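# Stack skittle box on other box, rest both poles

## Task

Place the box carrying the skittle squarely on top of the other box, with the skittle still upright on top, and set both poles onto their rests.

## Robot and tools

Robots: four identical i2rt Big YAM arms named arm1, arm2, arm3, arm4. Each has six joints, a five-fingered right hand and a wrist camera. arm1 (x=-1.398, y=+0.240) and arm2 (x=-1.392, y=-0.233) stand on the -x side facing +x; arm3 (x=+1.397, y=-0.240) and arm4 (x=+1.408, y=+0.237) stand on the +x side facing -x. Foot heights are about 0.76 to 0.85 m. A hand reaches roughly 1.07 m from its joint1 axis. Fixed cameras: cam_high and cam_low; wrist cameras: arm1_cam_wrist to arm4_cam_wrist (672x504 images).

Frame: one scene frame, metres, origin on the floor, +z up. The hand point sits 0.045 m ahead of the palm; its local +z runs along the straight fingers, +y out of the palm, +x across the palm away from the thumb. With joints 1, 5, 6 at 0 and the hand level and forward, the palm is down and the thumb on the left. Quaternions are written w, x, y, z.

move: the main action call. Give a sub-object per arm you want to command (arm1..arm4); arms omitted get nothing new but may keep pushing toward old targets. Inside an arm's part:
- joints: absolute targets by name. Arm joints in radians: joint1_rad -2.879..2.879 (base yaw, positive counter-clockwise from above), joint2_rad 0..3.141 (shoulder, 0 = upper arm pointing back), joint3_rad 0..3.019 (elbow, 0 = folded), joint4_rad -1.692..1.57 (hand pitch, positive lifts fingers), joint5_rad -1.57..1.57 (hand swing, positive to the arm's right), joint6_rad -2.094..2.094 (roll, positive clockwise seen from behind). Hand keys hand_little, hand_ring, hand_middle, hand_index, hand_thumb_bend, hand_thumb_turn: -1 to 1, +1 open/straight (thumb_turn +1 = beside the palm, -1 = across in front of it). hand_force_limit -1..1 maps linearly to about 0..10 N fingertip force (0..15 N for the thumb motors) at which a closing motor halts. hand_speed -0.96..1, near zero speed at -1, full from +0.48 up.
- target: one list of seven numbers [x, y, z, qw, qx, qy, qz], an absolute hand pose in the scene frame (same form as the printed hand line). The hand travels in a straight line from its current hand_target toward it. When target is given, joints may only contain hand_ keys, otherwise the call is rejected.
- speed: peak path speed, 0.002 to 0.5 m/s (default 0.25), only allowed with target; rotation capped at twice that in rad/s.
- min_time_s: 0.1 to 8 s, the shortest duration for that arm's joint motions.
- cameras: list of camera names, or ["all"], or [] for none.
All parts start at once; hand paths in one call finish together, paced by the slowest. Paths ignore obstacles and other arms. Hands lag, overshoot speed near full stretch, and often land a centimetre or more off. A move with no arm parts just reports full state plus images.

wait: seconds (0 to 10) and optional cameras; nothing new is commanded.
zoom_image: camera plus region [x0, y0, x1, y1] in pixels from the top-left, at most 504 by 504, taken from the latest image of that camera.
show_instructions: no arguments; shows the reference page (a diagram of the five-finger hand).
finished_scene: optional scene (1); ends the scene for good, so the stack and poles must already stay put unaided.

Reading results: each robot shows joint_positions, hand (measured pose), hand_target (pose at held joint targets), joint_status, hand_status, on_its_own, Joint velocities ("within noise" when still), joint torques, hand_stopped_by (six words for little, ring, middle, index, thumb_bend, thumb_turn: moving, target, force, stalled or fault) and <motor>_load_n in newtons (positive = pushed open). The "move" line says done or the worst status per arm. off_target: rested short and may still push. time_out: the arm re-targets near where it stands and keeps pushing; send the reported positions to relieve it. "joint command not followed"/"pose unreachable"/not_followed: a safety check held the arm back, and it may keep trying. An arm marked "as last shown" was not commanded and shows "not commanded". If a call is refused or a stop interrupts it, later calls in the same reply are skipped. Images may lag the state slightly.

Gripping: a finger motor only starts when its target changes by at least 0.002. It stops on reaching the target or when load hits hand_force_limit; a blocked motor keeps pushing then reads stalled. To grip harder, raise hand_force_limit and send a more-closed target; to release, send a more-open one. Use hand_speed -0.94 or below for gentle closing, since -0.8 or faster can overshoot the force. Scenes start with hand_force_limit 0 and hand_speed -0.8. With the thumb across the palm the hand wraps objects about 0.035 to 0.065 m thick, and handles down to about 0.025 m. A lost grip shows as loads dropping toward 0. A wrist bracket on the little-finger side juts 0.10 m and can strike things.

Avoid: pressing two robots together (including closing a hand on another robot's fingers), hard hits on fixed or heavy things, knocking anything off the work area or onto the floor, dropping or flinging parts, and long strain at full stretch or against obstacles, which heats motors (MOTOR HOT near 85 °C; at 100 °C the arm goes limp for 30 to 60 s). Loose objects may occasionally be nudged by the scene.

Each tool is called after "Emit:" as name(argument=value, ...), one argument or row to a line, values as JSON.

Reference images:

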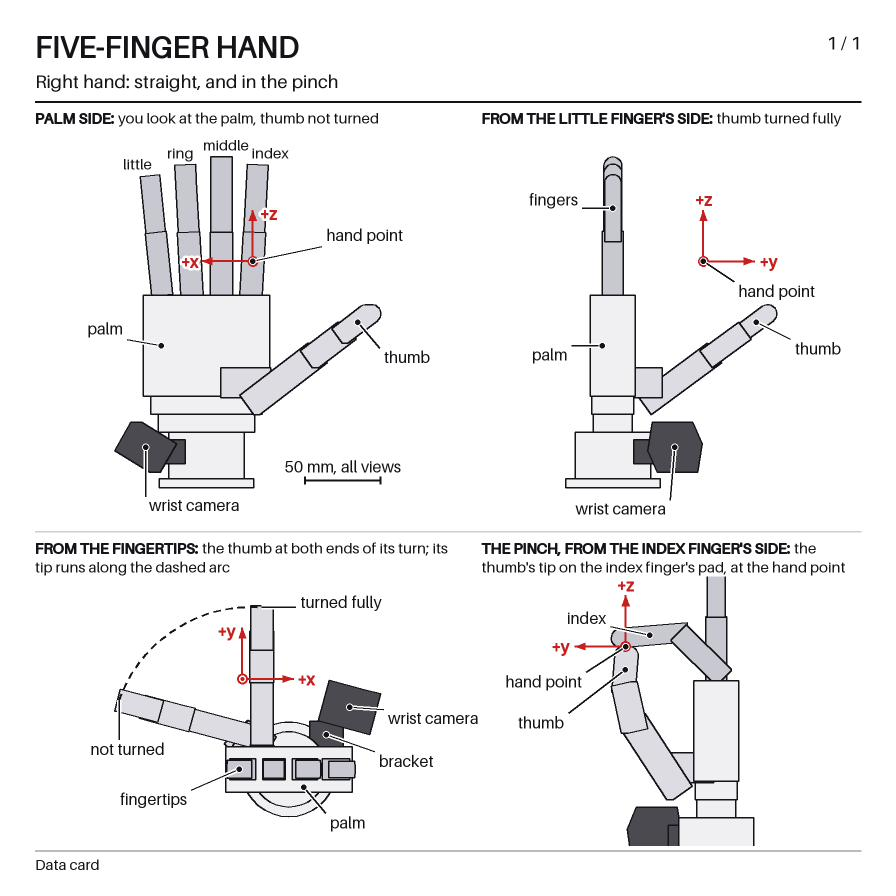

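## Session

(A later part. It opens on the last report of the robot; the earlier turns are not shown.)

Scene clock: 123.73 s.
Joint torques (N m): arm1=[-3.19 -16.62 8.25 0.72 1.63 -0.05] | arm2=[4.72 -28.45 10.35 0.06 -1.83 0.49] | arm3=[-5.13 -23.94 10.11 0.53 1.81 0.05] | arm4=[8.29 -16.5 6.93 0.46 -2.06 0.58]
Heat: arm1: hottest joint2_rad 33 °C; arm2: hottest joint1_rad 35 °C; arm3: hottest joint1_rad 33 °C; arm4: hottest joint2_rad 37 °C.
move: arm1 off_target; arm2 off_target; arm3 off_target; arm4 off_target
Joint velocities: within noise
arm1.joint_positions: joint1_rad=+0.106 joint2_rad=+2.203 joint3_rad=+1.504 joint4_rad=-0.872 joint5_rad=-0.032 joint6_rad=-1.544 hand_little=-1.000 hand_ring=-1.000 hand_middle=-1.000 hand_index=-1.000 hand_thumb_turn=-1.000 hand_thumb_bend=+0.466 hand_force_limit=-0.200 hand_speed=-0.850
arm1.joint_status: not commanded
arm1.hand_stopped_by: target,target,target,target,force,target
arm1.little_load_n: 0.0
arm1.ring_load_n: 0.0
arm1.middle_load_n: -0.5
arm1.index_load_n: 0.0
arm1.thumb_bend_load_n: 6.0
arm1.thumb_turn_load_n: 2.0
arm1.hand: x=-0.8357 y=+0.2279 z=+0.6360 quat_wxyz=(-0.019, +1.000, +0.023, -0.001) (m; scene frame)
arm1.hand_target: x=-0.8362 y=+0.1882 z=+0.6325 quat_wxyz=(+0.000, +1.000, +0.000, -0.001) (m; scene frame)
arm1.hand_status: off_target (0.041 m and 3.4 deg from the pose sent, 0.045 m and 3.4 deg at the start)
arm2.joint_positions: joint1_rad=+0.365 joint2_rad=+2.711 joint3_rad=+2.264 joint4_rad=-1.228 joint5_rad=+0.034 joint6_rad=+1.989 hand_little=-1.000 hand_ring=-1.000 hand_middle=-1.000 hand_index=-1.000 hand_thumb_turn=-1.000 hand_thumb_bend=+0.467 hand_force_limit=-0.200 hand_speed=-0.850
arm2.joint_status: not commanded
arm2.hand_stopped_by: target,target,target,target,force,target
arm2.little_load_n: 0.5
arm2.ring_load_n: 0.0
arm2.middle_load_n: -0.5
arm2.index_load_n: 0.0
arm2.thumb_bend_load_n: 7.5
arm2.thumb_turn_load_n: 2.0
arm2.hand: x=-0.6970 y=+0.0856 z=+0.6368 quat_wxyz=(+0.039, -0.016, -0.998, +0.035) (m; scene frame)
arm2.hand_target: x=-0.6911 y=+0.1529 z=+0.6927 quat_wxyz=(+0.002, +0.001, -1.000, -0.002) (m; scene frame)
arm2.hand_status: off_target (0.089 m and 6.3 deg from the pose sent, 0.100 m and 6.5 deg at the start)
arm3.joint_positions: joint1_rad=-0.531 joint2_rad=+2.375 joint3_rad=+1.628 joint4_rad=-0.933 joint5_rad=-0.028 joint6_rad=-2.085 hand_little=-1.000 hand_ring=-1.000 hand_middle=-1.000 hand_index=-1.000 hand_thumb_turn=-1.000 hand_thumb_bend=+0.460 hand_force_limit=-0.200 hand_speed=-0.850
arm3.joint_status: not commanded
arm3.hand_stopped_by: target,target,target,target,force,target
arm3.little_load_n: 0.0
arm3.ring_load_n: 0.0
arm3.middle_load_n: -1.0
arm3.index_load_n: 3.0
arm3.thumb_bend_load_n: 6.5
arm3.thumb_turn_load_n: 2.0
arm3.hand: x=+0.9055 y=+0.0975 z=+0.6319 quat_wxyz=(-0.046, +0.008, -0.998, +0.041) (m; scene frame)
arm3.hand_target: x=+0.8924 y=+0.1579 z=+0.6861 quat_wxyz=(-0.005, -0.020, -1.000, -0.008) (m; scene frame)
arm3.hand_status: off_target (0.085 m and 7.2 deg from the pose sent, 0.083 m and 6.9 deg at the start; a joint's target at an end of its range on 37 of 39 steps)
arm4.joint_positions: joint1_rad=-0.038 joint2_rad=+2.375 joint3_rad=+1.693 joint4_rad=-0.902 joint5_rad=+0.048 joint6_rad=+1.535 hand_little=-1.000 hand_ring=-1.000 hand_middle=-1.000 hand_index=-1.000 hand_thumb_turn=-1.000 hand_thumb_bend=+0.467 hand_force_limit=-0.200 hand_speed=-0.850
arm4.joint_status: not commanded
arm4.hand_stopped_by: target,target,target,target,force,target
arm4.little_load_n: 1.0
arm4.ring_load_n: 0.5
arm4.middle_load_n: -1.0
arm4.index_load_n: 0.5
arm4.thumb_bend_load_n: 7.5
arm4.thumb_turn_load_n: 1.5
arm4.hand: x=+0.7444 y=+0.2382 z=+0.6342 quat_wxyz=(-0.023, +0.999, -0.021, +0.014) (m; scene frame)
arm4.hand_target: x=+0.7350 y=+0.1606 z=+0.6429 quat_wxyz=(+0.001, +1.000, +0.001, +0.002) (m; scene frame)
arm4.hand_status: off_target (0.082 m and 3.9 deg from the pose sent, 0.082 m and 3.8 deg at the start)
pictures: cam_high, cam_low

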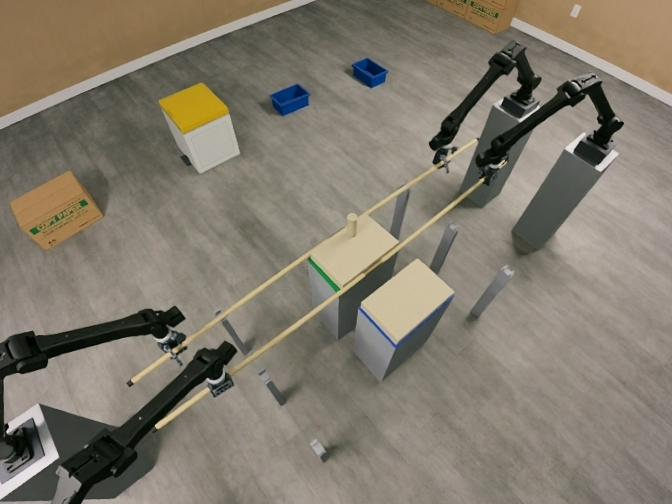

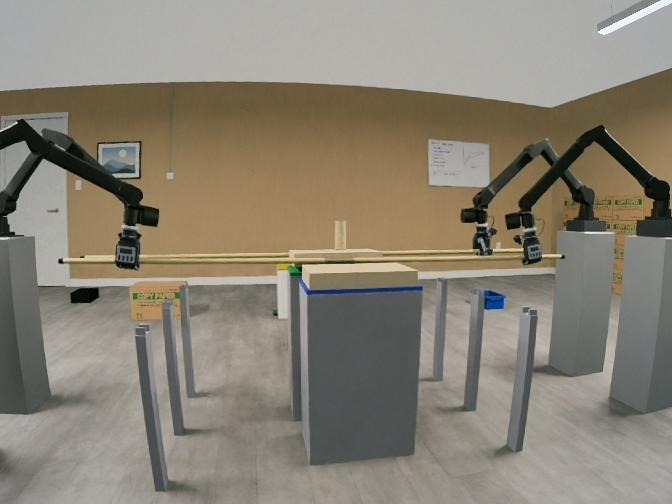

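Emit:
move(
  arm1={"target": [-0.8345, 0.192, 0.692, 0, 1, 0, 0], "speed": 0.05},
  arm2={"target": [-0.686, 0.160, 0.752, 0, 0, -1, 0], "speed": 0.05},
  arm3={"target": [0.888, 0.157, 0.745, 0, 0, -1, 0], "speed": 0.05},
  arm4={"target": [0.729, 0.155, 0.702, 0, 1, 0, 0], "speed": 0.05},
  cameras=["cam_high", "cam_low"],
)

Emit:
zoom_image(
  camera="cam_high",
  region=[300, 180, 420, 300],
)

Emit:
zoom_image(
  camera="cam_low",
  region=[270, 190, 430, 310],
)

Scene clock: 126.97 s.
Joint torques (N m): arm1=[-2.43 -19.43 10.32 -0.92 1.64 0.04] | arm2=[5.54 -26.7 12.21 0.46 -1.58 0.56] | arm3=[-4.72 -22.48 11.7 0.87 1.7 0.05] | arm4=[8.76 -20.19 7.32 -0.88 -2.09 0.55]
Heat: arm1: hottest joint2_rad 33 °C; arm2: hottest joint1_rad 35 °C; arm3: hottest joint1_rad 33 °C; arm4: hottest joint2_rad 37 °C.
move: arm1 off_target; arm2 off_target; arm3 off_target; arm4 off_target
Joint velocities: within noise
arm1.joint_positions: joint1_rad=+0.107 joint2_rad=+2.149 joint3_rad=+1.504 joint4_rad=-0.936 joint5_rad=-0.032 joint6_rad=-1.543 hand_little=-1.000 hand_ring=-1.000 hand_middle=-1.000 hand_index=-1.000 hand_thumb_turn=-1.000 hand_thumb_bend=+0.466 hand_force_limit=-0.200 hand_speed=-0.850
arm1.joint_status: not commanded
arm1.hand_stopped_by: target,target,target,target,force,target
arm1.little_load_n: 0.0
arm1.ring_load_n: 0.0
arm1.middle_load_n: -1.0
arm1.index_load_n: 0.5
arm1.thumb_bend_load_n: 6.0
arm1.thumb_turn_load_n: 2.0
arm1.hand: x=-0.8403 y=+0.2276 z=+0.6672 quat_wxyz=(-0.019, +1.000, +0.022, -0.006) (m; scene frame)
arm1.hand_target: x=-0.8357 y=+0.1928 z=+0.6911 quat_wxyz=(+0.000, +1.000, +0.000, +0.000) (m; scene frame)
arm1.hand_status: off_target (0.044 m and 3.4 deg from the pose sent, 0.067 m and 3.4 deg at the start)
arm2.joint_positions: joint1_rad=+0.365 joint2_rad=+2.614 joint3_rad=+2.255 joint4_rad=-1.328 joint5_rad=+0.027 joint6_rad=+1.985 hand_little=-1.000 hand_ring=-1.000 hand_middle=-1.000 hand_index=-1.000 hand_thumb_turn=-1.000 hand_thumb_bend=+0.467 hand_force_limit=-0.200 hand_speed=-0.850
arm2.joint_status: not commanded
arm2.hand_stopped_by: target,target,target,target,force,target
arm2.little_load_n: 0.0
arm2.ring_load_n: 0.0
arm2.middle_load_n: -1.0
arm2.index_load_n: 0.5
arm2.thumb_bend_load_n: 7.0
arm2.thumb_turn_load_n: 2.0
arm2.hand: x=-0.6991 y=+0.0866 z=+0.7032 quat_wxyz=(+0.046, -0.015, -0.998, +0.034) (m; scene frame)
arm2.hand_target: x=-0.6930 y=+0.1573 z=+0.7540 quat_wxyz=(+0.002, +0.002, -1.000, -0.003) (m; scene frame)
arm2.hand_status: off_target (0.089 m and 6.8 deg from the pose sent, 0.138 m and 6.3 deg at the start)
arm3.joint_positions: joint1_rad=-0.530 joint2_rad=+2.261 joint3_rad=+1.618 joint4_rad=-1.042 joint5_rad=-0.027 joint6_rad=-2.085 hand_little=-1.000 hand_ring=-1.000 hand_middle=-1.000 hand_index=-1.000 hand_thumb_turn=-1.000 hand_thumb_bend=+0.460 hand_force_limit=-0.200 hand_speed=-0.850
arm3.joint_status: not commanded
arm3.hand_stopped_by: target,target,target,target,force,target
arm3.little_load_n: 0.5
arm3.ring_load_n: 0.0
arm3.middle_load_n: -1.0
arm3.index_load_n: 2.0
arm3.thumb_bend_load_n: 6.5
arm3.thumb_turn_load_n: 2.0
arm3.hand: x=+0.9066 y=+0.0969 z=+0.6976 quat_wxyz=(-0.049, +0.008, -0.998, +0.042) (m; scene frame)
arm3.hand_target: x=+0.8926 y=+0.1539 z=+0.7470 quat_wxyz=(-0.004, -0.018, -1.000, -0.007) (m; scene frame)
arm3.hand_status: off_target (0.079 m and 7.4 deg from the pose sent, 0.129 m and 7.2 deg at the start; a joint's target at an end of its range on 50 of 53 steps)
arm4.joint_positions: joint1_rad=-0.037 joint2_rad=+2.330 joint3_rad=+1.693 joint4_rad=-0.957 joint5_rad=+0.048 joint6_rad=+1.544 hand_little=-1.000 hand_ring=-1.000 hand_middle=-1.000 hand_index=-1.000 hand_thumb_turn=-1.000 hand_thumb_bend=+0.467 hand_force_limit=-0.200 hand_speed=-0.850
arm4.joint_status: not commanded
arm4.hand_stopped_by: target,target,target,target,force,target
arm4.little_load_n: 1.0
arm4.ring_load_n: 0.0
arm4.middle_load_n: -0.5
arm4.index_load_n: 0.0
arm4.thumb_bend_load_n: 7.5
arm4.thumb_turn_load_n: 2.0
arm4.hand: x=+0.7454 y=+0.2382 z=+0.6617 quat_wxyz=(-0.022, +0.999, -0.025, +0.018) (m; scene frame)
arm4.hand_target: x=+0.7341 y=+0.1578 z=+0.7002 quat_wxyz=(+0.002, +1.000, +0.001, +0.001) (m; scene frame)
arm4.hand_status: off_target (0.094 m and 4.4 deg from the pose sent, 0.108 m and 3.9 deg at the start)
pictures: cam_high, cam_low

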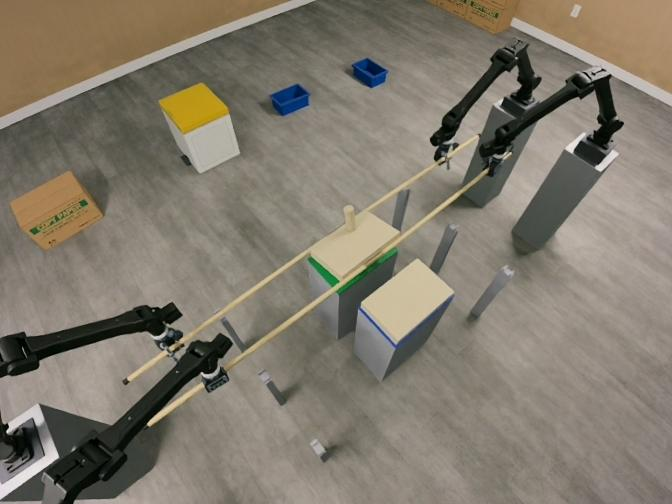

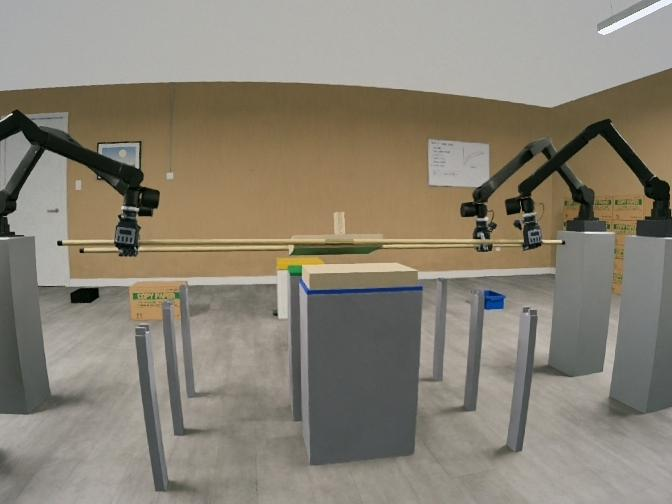

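Scaled by 4.200.

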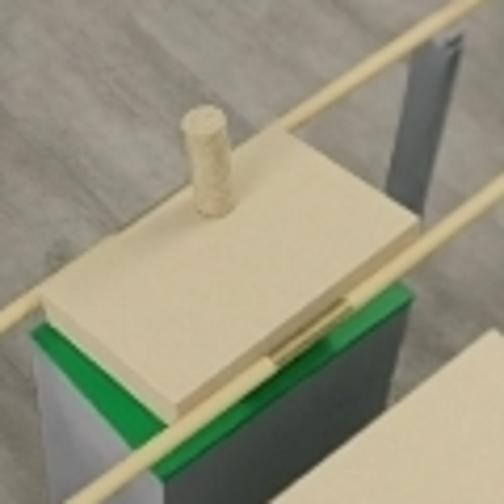

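Scaled by 3.150.

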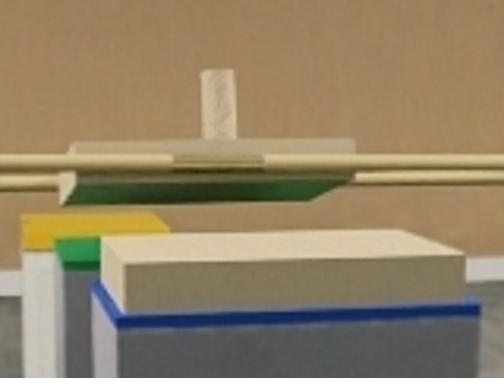

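Emit:
move(
  arm1={"target": [-0.8345, 0.192, 0.710, 0, 1, 0, 0], "speed": 0.05},
  arm2={"target": [-0.686, 0.160, 0.735, 0, 0, -1, 0], "speed": 0.05},
  arm3={"target": [0.888, 0.157, 0.730, 0, 0, -1, 0], "speed": 0.05},
  arm4={"target": [0.729, 0.155, 0.725, 0, 1, 0, 0], "speed": 0.05},
  cameras=["cam_high", "cam_low"],
)

Emit:
zoom_image(
  camera="cam_high",
  region=[300, 180, 420, 300],
)

Emit:
zoom_image(
  camera="cam_low",
  region=[270, 190, 430, 310],
)

Scene clock: 128.70 s.
Joint torques (N m): arm1=[-2.73 -18.43 11.4 -1.06 1.64 0.02] | arm2=[4.89 -23.88 11.89 1.48 -1.61 0.54] | arm3=[-4.89 -20.89 11.41 1.96 1.69 0.05] | arm4=[9.05 -19.66 7.92 -0.8 -2.12 0.58]
Heat: arm1: hottest joint2_rad 33 °C; arm2: hottest joint1_rad 35 °C; arm3: hottest joint1_rad 33 °C; arm4: hottest joint2_rad 37 °C.
move: arm1 off_target; arm2 off_target; arm3 off_target; arm4 off_target
Joint velocities: within noise
arm1.joint_positions: joint1_rad=+0.109 joint2_rad=+2.112 joint3_rad=+1.504 joint4_rad=-0.967 joint5_rad=-0.032 joint6_rad=-1.541 hand_little=-1.000 hand_ring=-1.000 hand_middle=-1.000 hand_index=-1.000 hand_thumb_turn=-1.000 hand_thumb_bend=+0.466 hand_force_limit=-0.200 hand_speed=-0.850
arm1.joint_status: not commanded
arm1.hand_stopped_by: target,target,target,target,force,target
arm1.little_load_n: 0.0
arm1.ring_load_n: 0.0
arm1.middle_load_n: -1.0
arm1.index_load_n: 0.5
arm1.thumb_bend_load_n: 6.0
arm1.thumb_turn_load_n: 1.5
arm1.hand: x=-0.8410 y=+0.2288 z=+0.6879 quat_wxyz=(-0.019, +1.000, +0.023, -0.004) (m; scene frame)
arm1.hand_target: x=-0.8359 y=+0.1928 z=+0.7095 quat_wxyz=(+0.000, +1.000, +0.000, +0.000) (m; scene frame)
arm1.hand_status: off_target (0.043 m and 3.4 deg from the pose sent, 0.056 m and 3.4 deg at the start)
arm2.joint_positions: joint1_rad=+0.365 joint2_rad=+2.613 joint3_rad=+2.255 joint4_rad=-1.328 joint5_rad=+0.028 joint6_rad=+1.985 hand_little=-1.000 hand_ring=-1.000 hand_middle=-1.000 hand_index=-1.000 hand_thumb_turn=-1.000 hand_thumb_bend=+0.467 hand_force_limit=-0.200 hand_speed=-0.850
arm2.joint_status: not commanded
arm2.hand_stopped_by: target,target,target,target,force,target
arm2.little_load_n: 0.5
arm2.ring_load_n: 0.0
arm2.middle_load_n: -1.0
arm2.index_load_n: 0.0
arm2.thumb_bend_load_n: 7.0
arm2.thumb_turn_load_n: 2.0
arm2.hand: x=-0.6987 y=+0.0865 z=+0.7043 quat_wxyz=(+0.045, -0.015, -0.998, +0.034) (m; scene frame)
arm2.hand_target: x=-0.6931 y=+0.1574 z=+0.7381 quat_wxyz=(+0.002, +0.002, -1.000, -0.002) (m; scene frame)
arm2.hand_status: off_target (0.081 m and 6.7 deg from the pose sent, 0.081 m and 6.8 deg at the start)
arm3.joint_positions: joint1_rad=-0.530 joint2_rad=+2.259 joint3_rad=+1.618 joint4_rad=-1.042 joint5_rad=-0.026 joint6_rad=-2.085 hand_little=-1.000 hand_ring=-1.000 hand_middle=-1.000 hand_index=-1.000 hand_thumb_turn=-1.000 hand_thumb_bend=+0.460 hand_force_limit=-0.200 hand_speed=-0.850
arm3.joint_status: not commanded
arm3.hand_stopped_by: target,target,target,target,force,target
arm3.little_load_n: 0.0
arm3.ring_load_n: 0.0
arm3.middle_load_n: -1.0
arm3.index_load_n: 2.0
arm3.thumb_bend_load_n: 6.5
arm3.thumb_turn_load_n: 2.0
arm3.hand: x=+0.9060 y=+0.0968 z=+0.6987 quat_wxyz=(-0.048, +0.009, -0.998, +0.041) (m; scene frame)
arm3.hand_target: x=+0.8924 y=+0.1543 z=+0.7333 quat_wxyz=(-0.004, -0.018, -1.000, -0.007) (m; scene frame)
arm3.hand_status: off_target (0.070 m and 7.3 deg from the pose sent, 0.071 m and 7.4 deg at the start; a joint's target at an end of its range on 32 of 33 steps)
arm4.joint_positions: joint1_rad=-0.037 joint2_rad=+2.290 joint3_rad=+1.693 joint4_rad=-0.998 joint5_rad=+0.049 joint6_rad=+1.544 hand_little=-1.000 hand_ring=-1.000 hand_middle=-1.000 hand_index=-1.000 hand_thumb_turn=-1.000 hand_thumb_bend=+0.467 hand_force_limit=-0.200 hand_speed=-0.850
arm4.joint_status: not commanded
arm4.hand_stopped_by: target,target,target,target,force,target
arm4.little_load_n: 1.0
arm4.ring_load_n: 0.0
arm4.middle_load_n: -1.0
arm4.index_load_n: 0.0
arm4.thumb_bend_load_n: 7.5
arm4.thumb_turn_load_n: 2.0
arm4.hand: x=+0.7461 y=+0.2383 z=+0.6866 quat_wxyz=(-0.023, +0.999, -0.025, +0.019) (m; scene frame)
arm4.hand_target: x=+0.7345 y=+0.1578 z=+0.7235 quat_wxyz=(+0.002, +1.000, +0.001, +0.001) (m; scene frame)
arm4.hand_status: off_target (0.093 m and 4.5 deg from the pose sent, 0.106 m and 4.4 deg at the start)
pictures: cam_high, cam_low

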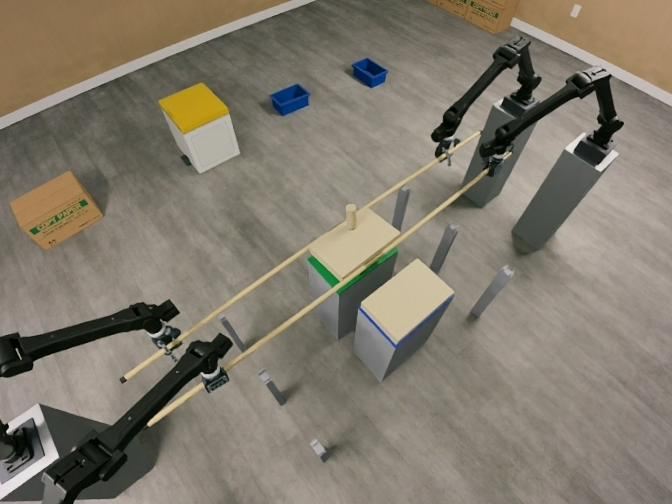

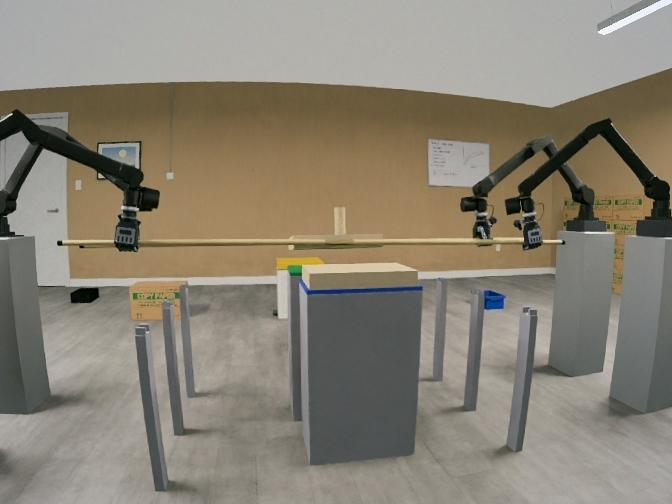

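Scaled by 4.200.

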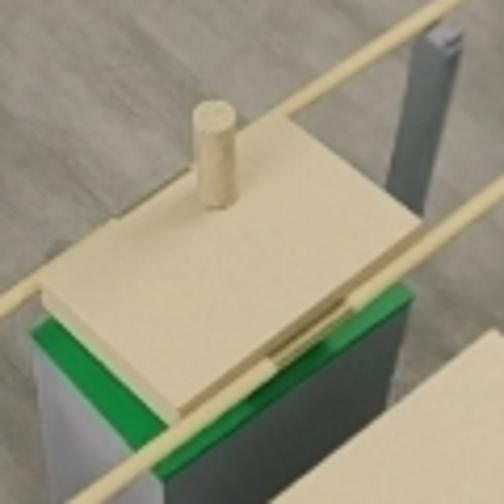

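Scaled by 3.150.

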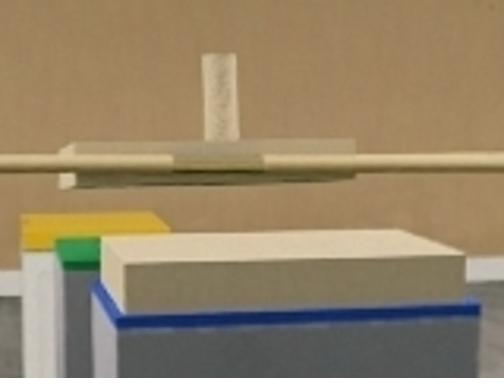

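Emit:
move(
  arm1={"target": [-0.8295, 0.086, 0.724, 0, 1, 0, 0], "speed": 0.05},
  arm2={"target": [-0.681, 0.054, 0.730, 0, 0, -1, 0], "speed": 0.05},
  arm3={"target": [0.893, 0.043, 0.725, 0, 0, -1, 0], "speed": 0.05},
  arm4={"target": [0.734, 0.041, 0.740, 0, 1, 0, 0], "speed": 0.05},
  cameras=["cam_high", "cam_low"],
)

Emit:
zoom_image(
  camera="cam_high",
  region=[300, 180, 440, 320],
)

Emit:
zoom_image(
  camera="cam_low",
  region=[270, 190, 430, 310],
)

Scene clock: 134.17 s.
Joint torques (N m): arm1=[-4.66 -17.85 12.44 -0.68 1.66 -0.33] | arm2=[4.6 -27.11 8.5 0.87 -1.97 0.45] | arm3=[-4.48 -21.6 7.94 1.17 1.82 -0.23] | arm4=[9.05 -19.02 9.59 -0.38 -2.08 0.53]
Heat: arm1: hottest joint2_rad 33 °C; arm2: hottest joint1_rad 35 °C; arm3: hottest joint1_rad 33 °C; arm4: hottest joint2_rad 37 °C.
move: arm1 off_target; arm2 off_target; arm3 off_target; arm4 off_target
Joint velocities: within noise
arm1.joint_positions: joint1_rad=-0.039 joint2_rad=+2.105 joint3_rad=+1.546 joint4_rad=-1.025 joint5_rad=-0.032 joint6_rad=-1.685 hand_little=-1.000 hand_ring=-1.000 hand_middle=-1.000 hand_index=-1.000 hand_thumb_turn=-1.000 hand_thumb_bend=+0.466 hand_force_limit=-0.200 hand_speed=-0.850
arm1.joint_status: not commanded
arm1.hand_stopped_by: target,target,target,target,force,target
arm1.little_load_n: 0.0
arm1.ring_load_n: 0.0
arm1.middle_load_n: -1.0
arm1.index_load_n: 0.5
arm1.thumb_bend_load_n: 6.0
arm1.thumb_turn_load_n: 2.0
arm1.hand: x=-0.8346 y=+0.1415 z=+0.7051 quat_wxyz=(-0.020, +1.000, +0.020, -0.006) (m; scene frame)
arm1.hand_target: x=-0.8325 y=+0.0879 z=+0.7239 quat_wxyz=(+0.001, +1.000, +0.000, +0.000) (m; scene frame)
arm1.hand_status: off_target (0.059 m and 3.3 deg from the pose sent, 0.148 m and 3.4 deg at the start)
arm2.joint_positions: joint1_rad=+0.244 joint2_rad=+2.539 joint3_rad=+2.068 joint4_rad=-1.195 joint5_rad=+0.038 joint6_rad=+1.860 hand_little=-1.000 hand_ring=-1.000 hand_middle=-1.000 hand_index=-1.000 hand_thumb_turn=-1.000 hand_thumb_bend=+0.467 hand_force_limit=-0.200 hand_speed=-0.850
arm2.joint_status: not commanded
arm2.hand_stopped_by: target,target,target,target,force,target
arm2.little_load_n: 1.0
arm2.ring_load_n: 0.0
arm2.middle_load_n: -0.5
arm2.index_load_n: 0.5
arm2.thumb_bend_load_n: 7.0
arm2.thumb_turn_load_n: 2.0
arm2.hand: x=-0.6937 y=-0.0031 z=+0.6911 quat_wxyz=(+0.038, -0.013, -0.999, +0.031) (m; scene frame)
arm2.hand_target: x=-0.6846 y=+0.0526 z=+0.7308 quat_wxyz=(+0.002, +0.001, -1.000, -0.001) (m; scene frame)
arm2.hand_status: off_target (0.070 m and 5.8 deg from the pose sent, 0.045 m and 6.7 deg at the start)
arm3.joint_positions: joint1_rad=-0.374 joint2_rad=+2.177 joint3_rad=+1.421 joint4_rad=-0.905 joint5_rad=-0.041 joint6_rad=-1.935 hand_little=-1.000 hand_ring=-1.000 hand_middle=-1.000 hand_index=-1.000 hand_thumb_turn=-1.000 hand_thumb_bend=+0.460 hand_force_limit=-0.200 hand_speed=-0.850
arm3.joint_status: not commanded
arm3.hand_stopped_by: target,target,target,target,force,target
arm3.little_load_n: 0.0
arm3.ring_load_n: 0.5
arm3.middle_load_n: -1.0
arm3.index_load_n: 0.5
arm3.thumb_bend_load_n: 6.5
arm3.thumb_turn_load_n: 2.0
arm3.hand: x=+0.9098 y=-0.0045 z=+0.6881 quat_wxyz=(-0.041, +0.011, -0.998, +0.038) (m; scene frame)
arm3.hand_target: x=+0.8959 y=+0.0416 z=+0.7257 quat_wxyz=(-0.002, -0.001, -1.000, -0.001) (m; scene frame)
arm3.hand_status: off_target (0.062 m and 6.5 deg from the pose sent, 0.061 m and 7.3 deg at the start)
arm4.joint_positions: joint1_rad=+0.123 joint2_rad=+2.277 joint3_rad=+1.693 joint4_rad=-1.043 joint5_rad=+0.047 joint6_rad=+1.707 hand_little=-1.000 hand_ring=-1.000 hand_middle=-1.000 hand_index=-1.000 hand_thumb_turn=-1.000 hand_thumb_bend=+0.467 hand_force_limit=-0.200 hand_speed=-0.850
arm4.joint_status: not commanded
arm4.hand_stopped_by: target,target,target,target,force,target
arm4.little_load_n: 0.5
arm4.ring_load_n: 0.0
arm4.middle_load_n: -0.5
arm4.index_load_n: 0.0
arm4.thumb_bend_load_n: 7.5
arm4.thumb_turn_load_n: 2.0
arm4.hand: x=+0.7532 y=+0.1377 z=+0.6944 quat_wxyz=(-0.025, +0.999, -0.027, +0.031) (m; scene frame)
arm4.hand_target: x=+0.7430 y=+0.0516 z=+0.7363 quat_wxyz=(+0.003, +1.000, +0.002, +0.002) (m; scene frame)
arm4.hand_status: off_target (0.109 m and 5.5 deg from the pose sent, 0.205 m and 4.5 deg at the start; pose on its path clipped on 89 of 96 steps)
pictures: cam_high, cam_low

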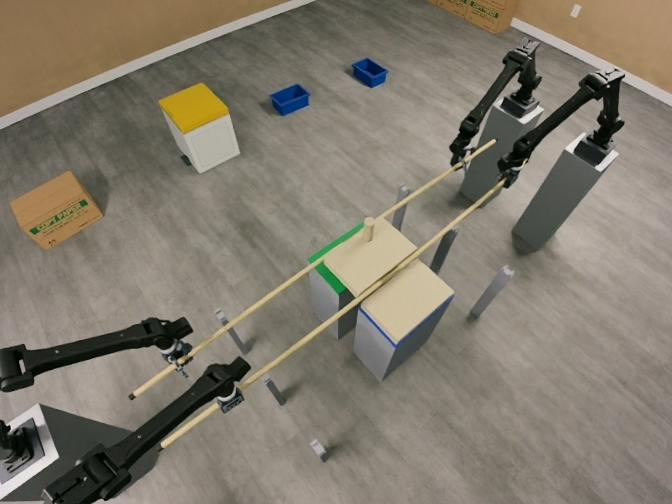

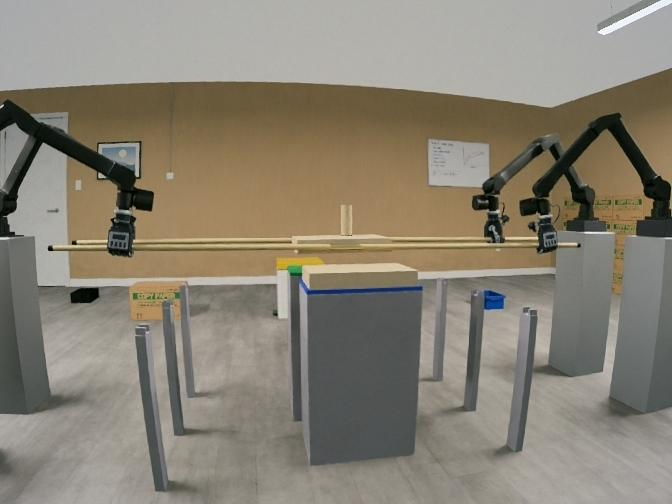

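Scaled by 3.600.

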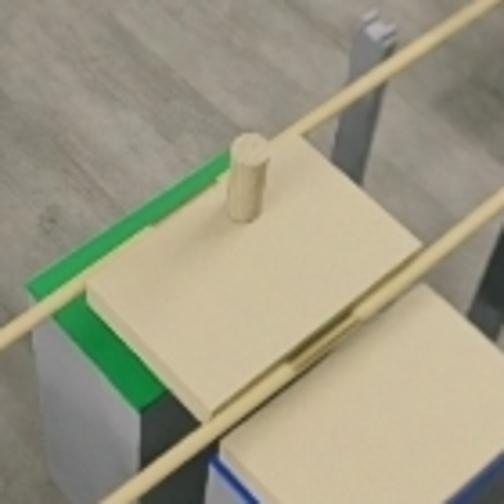

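Scaled by 3.150.

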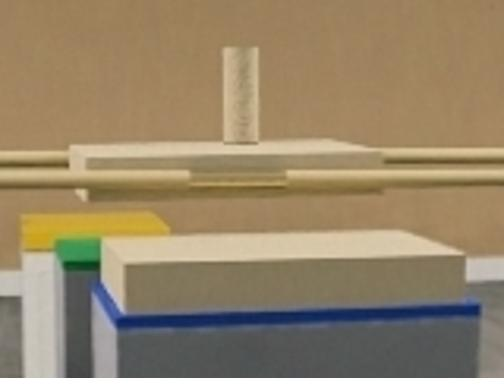

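Emit:
move(
  arm1={"target": [-0.8245, -0.029, 0.722, 0, 1, 0, 0], "speed": 0.05},
  arm2={"target": [-0.676, -0.051, 0.742, 0, 0, -1, 0], "speed": 0.05},
  arm3={"target": [0.898, -0.062, 0.737, 0, 0, -1, 0], "speed": 0.05},
  arm4={"target": [0.739, -0.060, 0.748, 0, 1, 0, 0], "speed": 0.05},
  cameras=["cam_high", "cam_low"],
)

Emit:
zoom_image(
  camera="cam_high",
  region=[320, 200, 460, 350],
)

Emit:
zoom_image(
  camera="cam_low",
  region=[270, 190, 430, 310],
)

Scene clock: 139.00 s.
Joint torques (N m): arm1=[-5.42 -17.14 14.69 -0.14 1.69 -0.34] | arm2=[4.89 -26.11 7.9 0.62 -2.07 0.45] | arm3=[-4.07 -19.66 7.28 0.96 1.86 -0.18] | arm4=[9.05 -17.2 11.99 -0.09 -2.06 0.53]
Heat: arm1: hottest joint2_rad 33 °C; arm2: hottest joint1_rad 35 °C; arm3: hottest joint1_rad 33 °C; arm4: hottest joint2_rad 37 °C.
move: arm1 off_target; arm2 off_target; arm3 off_target; arm4 off_target
Joint velocities: within noise
arm1.joint_positions: joint1_rad=-0.209 joint2_rad=+2.157 joint3_rad=+1.650 joint4_rad=-1.097 joint5_rad=-0.032 joint6_rad=-1.861 hand_little=-1.000 hand_ring=-1.000 hand_middle=-1.000 hand_index=-1.000 hand_thumb_turn=-1.000 hand_thumb_bend=+0.466 hand_force_limit=-0.200 hand_speed=-0.850
arm1.joint_status: not commanded
arm1.hand_stopped_by: target,target,target,target,force,target
arm1.little_load_n: 0.0
arm1.ring_load_n: 0.0
arm1.middle_load_n: -1.0
arm1.index_load_n: 1.0
arm1.thumb_bend_load_n: 6.0
arm1.thumb_turn_load_n: 2.0
arm1.hand: x=-0.8299 y=+0.0369 z=+0.7082 quat_wxyz=(-0.023, +0.999, +0.023, -0.012) (m; scene frame)
arm1.hand_target: x=-0.8294 y=-0.0265 z=+0.7230 quat_wxyz=(+0.001, +1.000, -0.001, -0.001) (m; scene frame)
arm1.hand_status: off_target (0.068 m and 4.0 deg from the pose sent, 0.172 m and 3.3 deg at the start)
arm2.joint_positions: joint1_rad=+0.093 joint2_rad=+2.457 joint3_rad=+1.959 joint4_rad=-1.147 joint5_rad=+0.043 joint6_rad=+1.712 hand_little=-1.000 hand_ring=-1.000 hand_middle=-1.000 hand_index=-1.000 hand_thumb_turn=-1.000 hand_thumb_bend=+0.467 hand_force_limit=-0.200 hand_speed=-0.850
arm2.joint_status: not commanded
arm2.hand_stopped_by: target,target,target,target,force,target
arm2.little_load_n: 1.0
arm2.ring_load_n: 0.0
arm2.middle_load_n: -1.0
arm2.index_load_n: 0.0
arm2.thumb_bend_load_n: 7.0
arm2.thumb_turn_load_n: 2.0
arm2.hand: x=-0.6885 y=-0.1072 z=+0.7110 quat_wxyz=(+0.032, -0.014, -0.999, +0.025) (m; scene frame)
arm2.hand_target: x=-0.6792 y=-0.0520 z=+0.7423 quat_wxyz=(+0.002, +0.001, -1.000, -0.001) (m; scene frame)
arm2.hand_status: off_target (0.065 m and 4.9 deg from the pose sent, 0.072 m and 5.8 deg at the start)
arm3.joint_positions: joint1_rad=-0.201 joint2_rad=+2.077 joint3_rad=+1.302 joint4_rad=-0.864 joint5_rad=-0.041 joint6_rad=-1.762 hand_little=-1.000 hand_ring=-1.000 hand_middle=-1.000 hand_index=-1.000 hand_thumb_turn=-1.000 hand_thumb_bend=+0.460 hand_force_limit=-0.200 hand_speed=-0.850
arm3.joint_status: not commanded
arm3.hand_stopped_by: target,target,target,target,force,target
arm3.little_load_n: 0.0
arm3.ring_load_n: 0.5
arm3.middle_load_n: -1.0
arm3.index_load_n: 1.0
arm3.thumb_bend_load_n: 6.5
arm3.thumb_turn_load_n: 2.0
arm3.hand: x=+0.9144 y=-0.1010 z=+0.7096 quat_wxyz=(-0.036, +0.012, -0.999, +0.029) (m; scene frame)
arm3.hand_target: x=+0.9000 y=-0.0630 z=+0.7374 quat_wxyz=(-0.001, -0.001, -1.000, -0.001) (m; scene frame)
arm3.hand_status: off_target (0.050 m and 5.4 deg from the pose sent, 0.076 m and 6.5 deg at the start)
arm4.joint_positions: joint1_rad=+0.273 joint2_rad=+2.279 joint3_rad=+1.760 joint4_rad=-1.114 joint5_rad=+0.047 joint6_rad=+1.856 hand_little=-1.000 hand_ring=-1.000 hand_middle=-1.000 hand_index=-1.000 hand_thumb_turn=-1.000 hand_thumb_bend=+0.467 hand_force_limit=-0.200 hand_speed=-0.850
arm4.joint_status: not commanded
arm4.hand_stopped_by: target,target,target,target,force,target
arm4.little_load_n: 0.5
arm4.ring_load_n: 0.5
arm4.middle_load_n: -1.0
arm4.index_load_n: 0.0
arm4.thumb_bend_load_n: 7.5
arm4.thumb_turn_load_n: 2.0
arm4.hand: x=+0.7550 y=+0.0428 z=+0.7144 quat_wxyz=(-0.030, +0.999, -0.026, +0.030) (m; scene frame)
arm4.hand_target: x=+0.7498 y=-0.0476 z=+0.7473 quat_wxyz=(+0.003, +1.000, +0.002, +0.001) (m; scene frame)
arm4.hand_status: off_target (0.109 m and 5.7 deg from the pose sent, 0.205 m and 5.5 deg at the start; pose on its path clipped on 95 of 97 steps)
pictures: cam_high, cam_low

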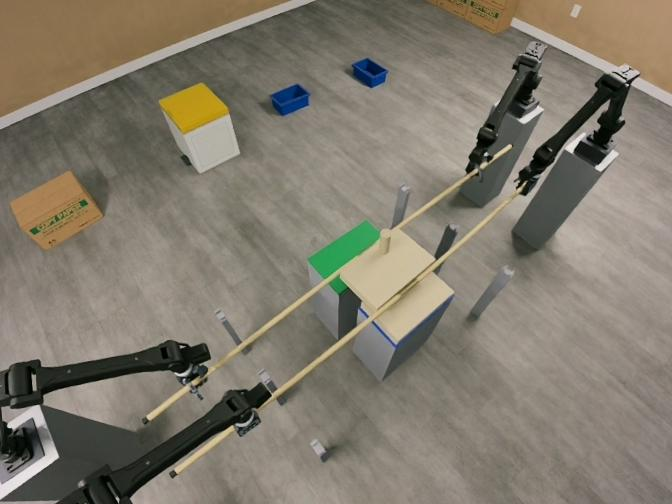

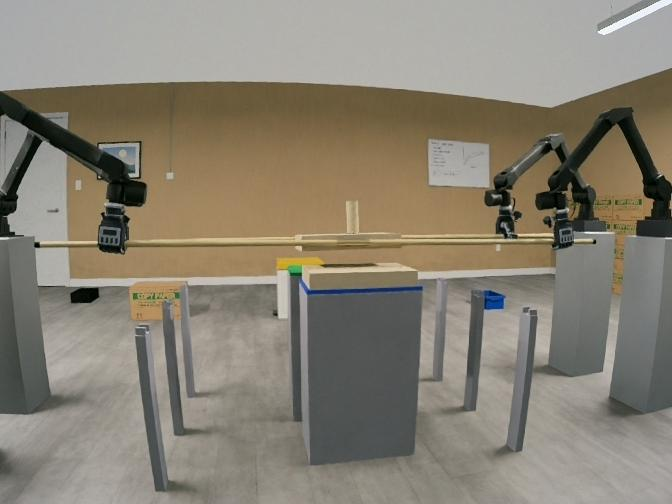

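Scaled by 3.360.

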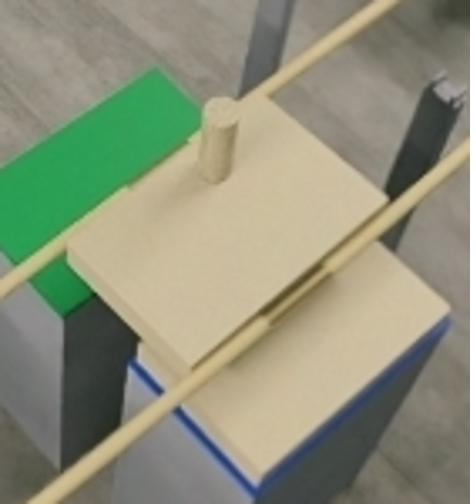

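Scaled by 3.150.

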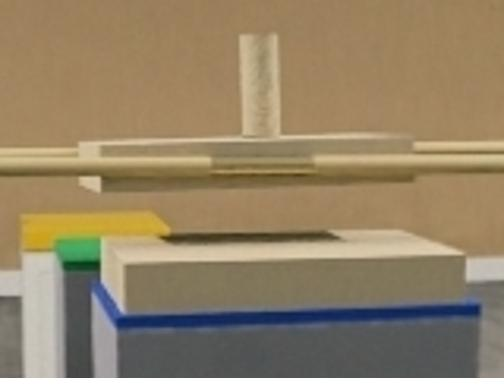

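Emit:
move(
  arm1={"target": [-0.8215, -0.160, 0.722, 0, 1, 0, 0], "speed": 0.05},
  arm2={"target": [-0.673, -0.183, 0.742, 0, 0, -1, 0], "speed": 0.05},
  arm3={"target": [0.901, -0.204, 0.737, 0, 0, -1, 0], "speed": 0.05},
  arm4={"target": [0.742, -0.193, 0.748, 0, 1, 0, 0], "speed": 0.05},
  cameras=["cam_high", "cam_low"],
)

Emit:
zoom_image(
  camera="cam_high",
  region=[340, 220, 480, 370],
)

Emit:
zoom_image(
  camera="cam_low",
  region=[270, 190, 430, 310],
)

Scene clock: 144.97 s.
Joint torques (N m): arm1=[-5.07 -20.19 17.02 0.09 1.76 -0.28] | arm2=[3.72 -23.77 7.92 0.18 -2.04 0.41] | arm3=[-3.37 -18.43 6.72 0.65 1.61 -0.14] | arm4=[7.36 -19.02 13.2 0.18 -1.71 0.42]
Heat: arm1: hottest joint2_rad 33 °C; arm2: hottest joint1_rad 35 °C; arm3: hottest joint1_rad 33 °C; arm4: hottest joint2_rad 37 °C.
move: arm1 off_target; arm2 off_target; arm3 off_target; arm4 off_target
Joint velocities: within noise
arm1.joint_positions: joint1_rad=-0.392 joint2_rad=+2.315 joint3_rad=+1.892 joint4_rad=-1.224 joint5_rad=-0.032 joint6_rad=-2.045 hand_little=-1.000 hand_ring=-1.000 hand_middle=-1.000 hand_index=-1.000 hand_thumb_turn=-1.000 hand_thumb_bend=+0.466 hand_force_limit=-0.200 hand_speed=-0.850
arm1.joint_status: not commanded
arm1.hand_stopped_by: target,target,target,target,force,target
arm1.little_load_n: 0.0
arm1.ring_load_n: 0.5
arm1.middle_load_n: -1.0
arm1.index_load_n: 1.0
arm1.thumb_bend_load_n: 6.0
arm1.thumb_turn_load_n: 1.5
arm1.hand: x=-0.8263 y=-0.0868 z=+0.6907 quat_wxyz=(-0.034, +0.999, +0.024, -0.028) (m; scene frame)
arm1.hand_target: x=-0.8278 y=-0.1563 z=+0.7238 quat_wxyz=(+0.002, +1.000, -0.001, -0.001) (m; scene frame)
arm1.hand_status: off_target (0.080 m and 5.7 deg from the pose sent, 0.198 m and 4.0 deg at the start)
arm2.joint_positions: joint1_rad=-0.090 joint2_rad=+2.421 joint3_rad=+1.925 joint4_rad=-1.120 joint5_rad=+0.043 joint6_rad=+1.525 hand_little=-1.000 hand_ring=-1.000 hand_middle=-1.000 hand_index=-1.000 hand_thumb_turn=-1.000 hand_thumb_bend=+0.467 hand_force_limit=-0.200 hand_speed=-0.850
arm2.joint_status: not commanded
arm2.hand_stopped_by: target,target,target,target,force,target
arm2.little_load_n: 1.0
arm2.ring_load_n: 0.0
arm2.middle_load_n: -1.0
arm2.index_load_n: 0.0
arm2.thumb_bend_load_n: 7.0
arm2.thumb_turn_load_n: 2.0
arm2.hand: x=-0.6865 y=-0.2304 z=+0.7244 quat_wxyz=(+0.021, -0.012, -1.000, +0.019) (m; scene frame)
arm2.hand_target: x=-0.6751 y=-0.1836 z=+0.7423 quat_wxyz=(+0.001, +0.001, -1.000, -0.001) (m; scene frame)
arm2.hand_status: off_target (0.052 m and 3.6 deg from the pose sent, 0.083 m and 4.9 deg at the start)
arm3.joint_positions: joint1_rad=+0.051 joint2_rad=+2.040 joint3_rad=+1.258 joint4_rad=-0.831 joint5_rad=-0.033 joint6_rad=-1.501 hand_little=-1.000 hand_ring=-1.000 hand_middle=-1.000 hand_index=-1.000 hand_thumb_turn=-1.000 hand_thumb_bend=+0.460 hand_force_limit=-0.200 hand_speed=-0.850
arm3.joint_status: not commanded
arm3.hand_stopped_by: target,target,target,target,force,target
arm3.little_load_n: 0.0
arm3.ring_load_n: 0.0
arm3.middle_load_n: -1.0
arm3.index_load_n: 0.5
arm3.thumb_bend_load_n: 6.5
arm3.thumb_turn_load_n: 2.0
arm3.hand: x=+0.9172 y=-0.2297 z=+0.7177 quat_wxyz=(-0.028, +0.008, -0.999, +0.018) (m; scene frame)
arm3.hand_target: x=+0.9022 y=-0.2045 z=+0.7369 quat_wxyz=(-0.001, -0.001, -1.000, -0.001) (m; scene frame)
arm3.hand_status: off_target (0.036 m and 3.9 deg from the pose sent, 0.107 m and 5.4 deg at the start)
arm4.joint_positions: joint1_rad=+0.449 joint2_rad=+2.424 joint3_rad=+1.968 joint4_rad=-1.209 joint5_rad=+0.040 joint6_rad=+2.026 hand_little=-1.000 hand_ring=-1.000 hand_middle=-1.000 hand_index=-1.000 hand_thumb_turn=-1.000 hand_thumb_bend=+0.467 hand_force_limit=-0.200 hand_speed=-0.850
arm4.joint_status: not commanded
arm4.hand_stopped_by: target,target,target,target,force,target
arm4.little_load_n: 1.0
arm4.ring_load_n: 0.0
arm4.middle_load_n: -0.5
arm4.index_load_n: 0.0
arm4.thumb_bend_load_n: 7.5
arm4.thumb_turn_load_n: 1.5
arm4.hand: x=+0.7577 y=-0.0792 z=+0.6896 quat_wxyz=(-0.037, +0.998, -0.023, +0.040) (m; scene frame)
arm4.hand_target: x=+0.7548 y=-0.1634 z=+0.7377 quat_wxyz=(+0.003, +1.000, +0.001, +0.001) (m; scene frame)
arm4.hand_status: off_target (0.129 m and 6.8 deg from the pose sent, 0.239 m and 5.7 deg at the start; pose on its path clipped on 112 of 114 steps)
pictures: cam_high, cam_low

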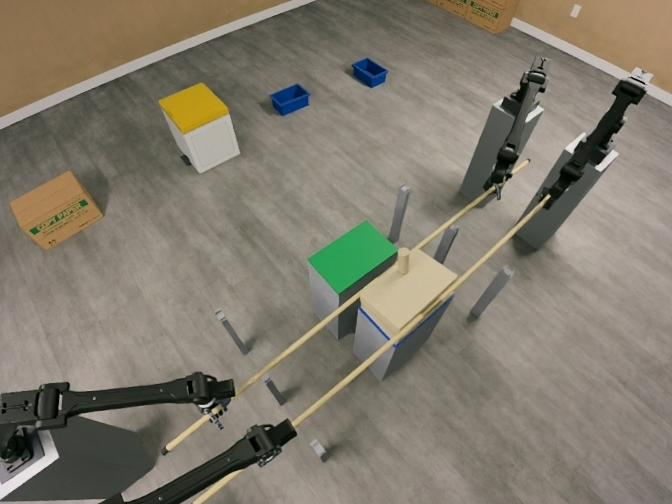

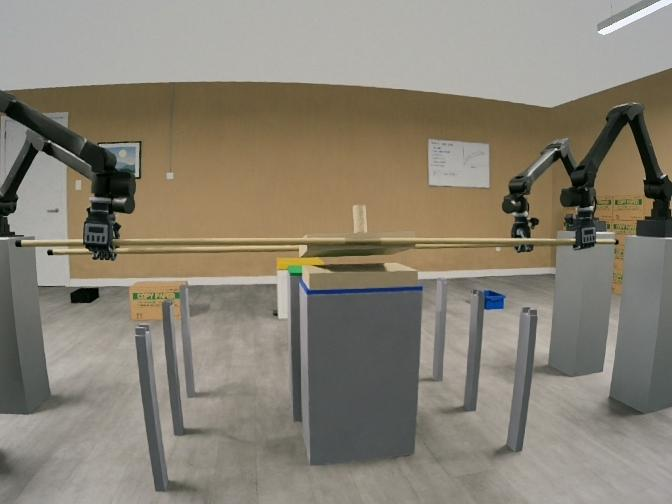

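Scaled by 3.360.

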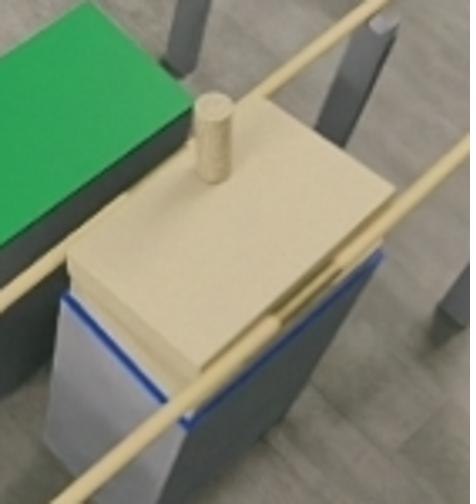

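Scaled by 3.150.

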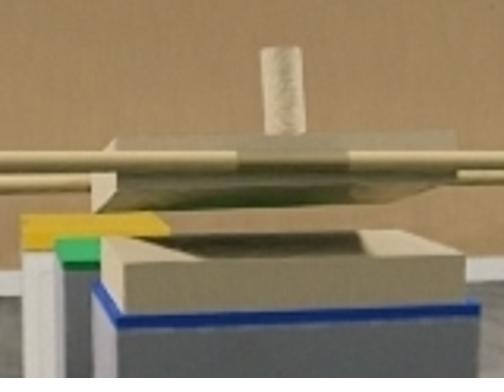

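Emit:
move(
  arm1={"target": [-0.8215, -0.168, 0.737, 0, 1, 0, 0], "speed": 0.04},
  arm2={"target": [-0.673, -0.190, 0.725, 0, 0, -1, 0], "speed": 0.04},
  arm3={"target": [0.901, -0.217, 0.722, 0, 0, -1, 0], "speed": 0.04},
  arm4={"target": [0.742, -0.168, 0.757, 0, 1, 0, 0], "speed": 0.04},
  cameras=["cam_high", "cam_low"],
)

Emit:
zoom_image(
  camera="cam_high",
  region=[340, 220, 480, 370],
)

Emit:
zoom_image(
  camera="cam_low",
  region=[270, 190, 430, 310],
)

Scene clock: 148.07 s.
Joint torques (N m): arm1=[-5.42 -20.84 17.14 0.28 1.79 -0.31] | arm2=[4.25 -21.95 7.54 0.79 -1.94 0.48] | arm3=[-2.84 -16.09 7.23 1.06 1.33 -0.1] | arm4=[6.48 -20.01 13.39 -0.02 -1.43 0.39]
Heat: arm1: hottest joint2_rad 33 °C; arm2: hottest joint1_rad 35 °C; arm3: hottest joint1_rad 33 °C; arm4: hottest joint2_rad 37 °C.
move: arm1 off_target; arm2 off_target; arm3 off_target; arm4 off_target
Joint velocities: within noise
arm1.joint_positions: joint1_rad=-0.398 joint2_rad=+2.315 joint3_rad=+1.924 joint4_rad=-1.268 joint5_rad=-0.032 joint6_rad=-2.050 hand_little=-1.000 hand_ring=-1.000 hand_middle=-1.000 hand_index=-1.000 hand_thumb_turn=-1.000 hand_thumb_bend=+0.466 hand_force_limit=-0.200 hand_speed=-0.850
arm1.joint_status: not commanded
arm1.hand_stopped_by: target,target,target,target,force,target
arm1.little_load_n: 0.0
arm1.ring_load_n: 0.0
arm1.middle_load_n: -1.0
arm1.index_load_n: 1.0
arm1.thumb_bend_load_n: 6.5
arm1.thumb_turn_load_n: 2.0
arm1.hand: x=-0.8265 y=-0.0910 z=+0.7020 quat_wxyz=(-0.037, +0.998, +0.023, -0.033) (m; scene frame)
arm1.hand_target: x=-0.8287 y=-0.1640 z=+0.7391 quat_wxyz=(+0.002, +1.000, -0.001, -0.001) (m; scene frame)
arm1.hand_status: off_target (0.085 m and 6.3 deg from the pose sent, 0.093 m and 5.7 deg at the start)
arm2.joint_positions: joint1_rad=-0.103 joint2_rad=+2.421 joint3_rad=+1.921 joint4_rad=-1.102 joint5_rad=+0.043 joint6_rad=+1.509 hand_little=-1.000 hand_ring=-1.000 hand_middle=-1.000 hand_index=-1.000 hand_thumb_turn=-1.000 hand_thumb_bend=+0.467 hand_force_limit=-0.200 hand_speed=-0.850
arm2.joint_status: not commanded
arm2.hand_stopped_by: target,target,target,target,force,target
arm2.little_load_n: 0.5
arm2.ring_load_n: 0.0
arm2.middle_load_n: -1.0
arm2.index_load_n: 0.0
arm2.thumb_bend_load_n: 7.0
arm2.thumb_turn_load_n: 2.0
arm2.hand: x=-0.6847 y=-0.2394 z=+0.7231 quat_wxyz=(+0.015, -0.011, -1.000, +0.020) (m; scene frame)
arm2.hand_target: x=-0.6756 y=-0.1907 z=+0.7258 quat_wxyz=(+0.001, +0.001, -1.000, +0.000) (m; scene frame)
arm2.hand_status: off_target (0.051 m and 3.1 deg from the pose sent, 0.043 m and 3.6 deg at the start)
arm3.joint_positions: joint1_rad=+0.068 joint2_rad=+2.040 joint3_rad=+1.251 joint4_rad=-0.810 joint5_rad=-0.026 joint6_rad=-1.484 hand_little=-1.000 hand_ring=-1.000 hand_middle=-1.000 hand_index=-1.000 hand_thumb_turn=-1.000 hand_thumb_bend=+0.460 hand_force_limit=-0.200 hand_speed=-0.850
arm3.joint_status: not commanded
arm3.hand_stopped_by: target,target,target,target,force,target
arm3.little_load_n: 0.0
arm3.ring_load_n: 0.0
arm3.middle_load_n: -1.0
arm3.index_load_n: 0.5
arm3.thumb_bend_load_n: 6.5
arm3.thumb_turn_load_n: 2.0
arm3.hand: x=+0.9165 y=-0.2368 z=+0.7155 quat_wxyz=(-0.021, +0.007, -1.000, +0.014) (m; scene frame)
arm3.hand_target: x=+0.9019 y=-0.2171 z=+0.7224 quat_wxyz=(-0.001, +0.000, -1.000, +0.000) (m; scene frame)
arm3.hand_status: off_target (0.026 m and 3.0 deg from the pose sent, 0.021 m and 3.9 deg at the start)
arm4.joint_positions: joint1_rad=+0.460 joint2_rad=+2.424 joint3_rad=+2.007 joint4_rad=-1.263 joint5_rad=+0.033 joint6_rad=+2.029 hand_little=-1.000 hand_ring=-1.000 hand_middle=-1.000 hand_index=-1.000 hand_thumb_turn=-1.000 hand_thumb_bend=+0.467 hand_force_limit=-0.200 hand_speed=-0.850
arm4.joint_status: not commanded
arm4.hand_stopped_by: target,target,target,target,force,target
arm4.little_load_n: 1.0
arm4.ring_load_n: 0.0
arm4.middle_load_n: -0.5
arm4.index_load_n: 0.0
arm4.thumb_bend_load_n: 7.5
arm4.thumb_turn_load_n: 2.0
arm4.hand: x=+0.7593 y=-0.0884 z=+0.7031 quat_wxyz=(-0.037, +0.998, -0.018, +0.048) (m; scene frame)
arm4.hand_target: x=+0.7509 y=-0.1644 z=+0.7596 quat_wxyz=(+0.003, +1.000, +0.001, +0.002) (m; scene frame)
arm4.hand_status: off_target (0.098 m and 7.3 deg from the pose sent, 0.113 m and 6.8 deg at the start; pose on its path clipped on 34 of 53 steps)
pictures: cam_high, cam_low

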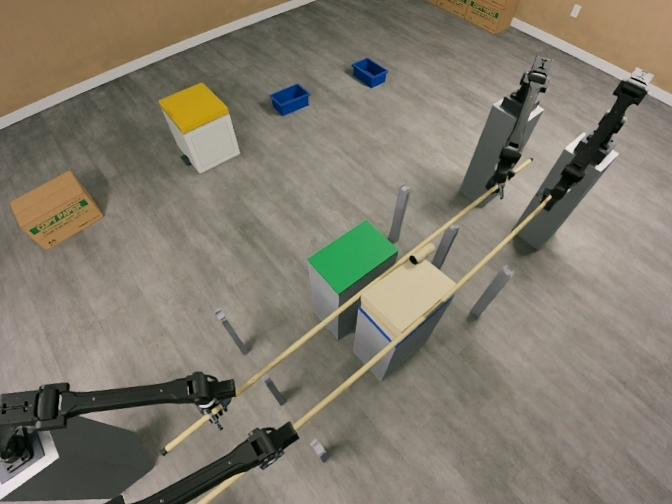

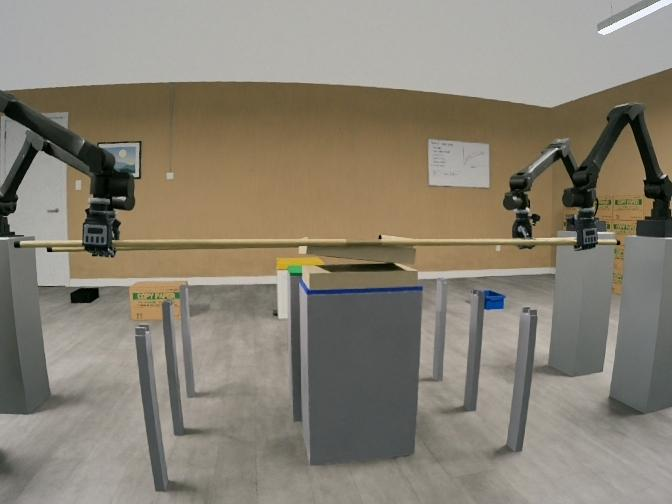

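Scaled by 3.360.

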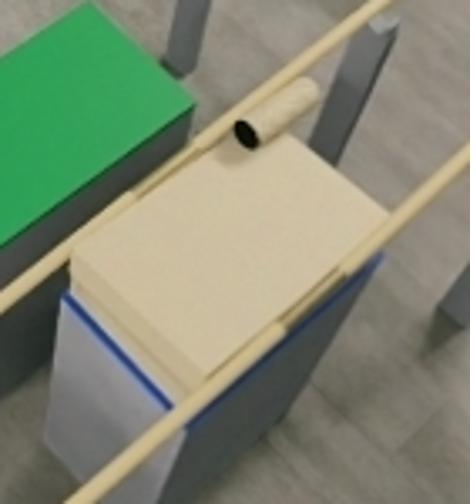

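Scaled by 3.150.

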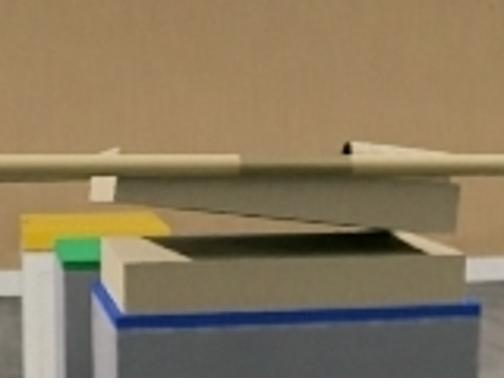

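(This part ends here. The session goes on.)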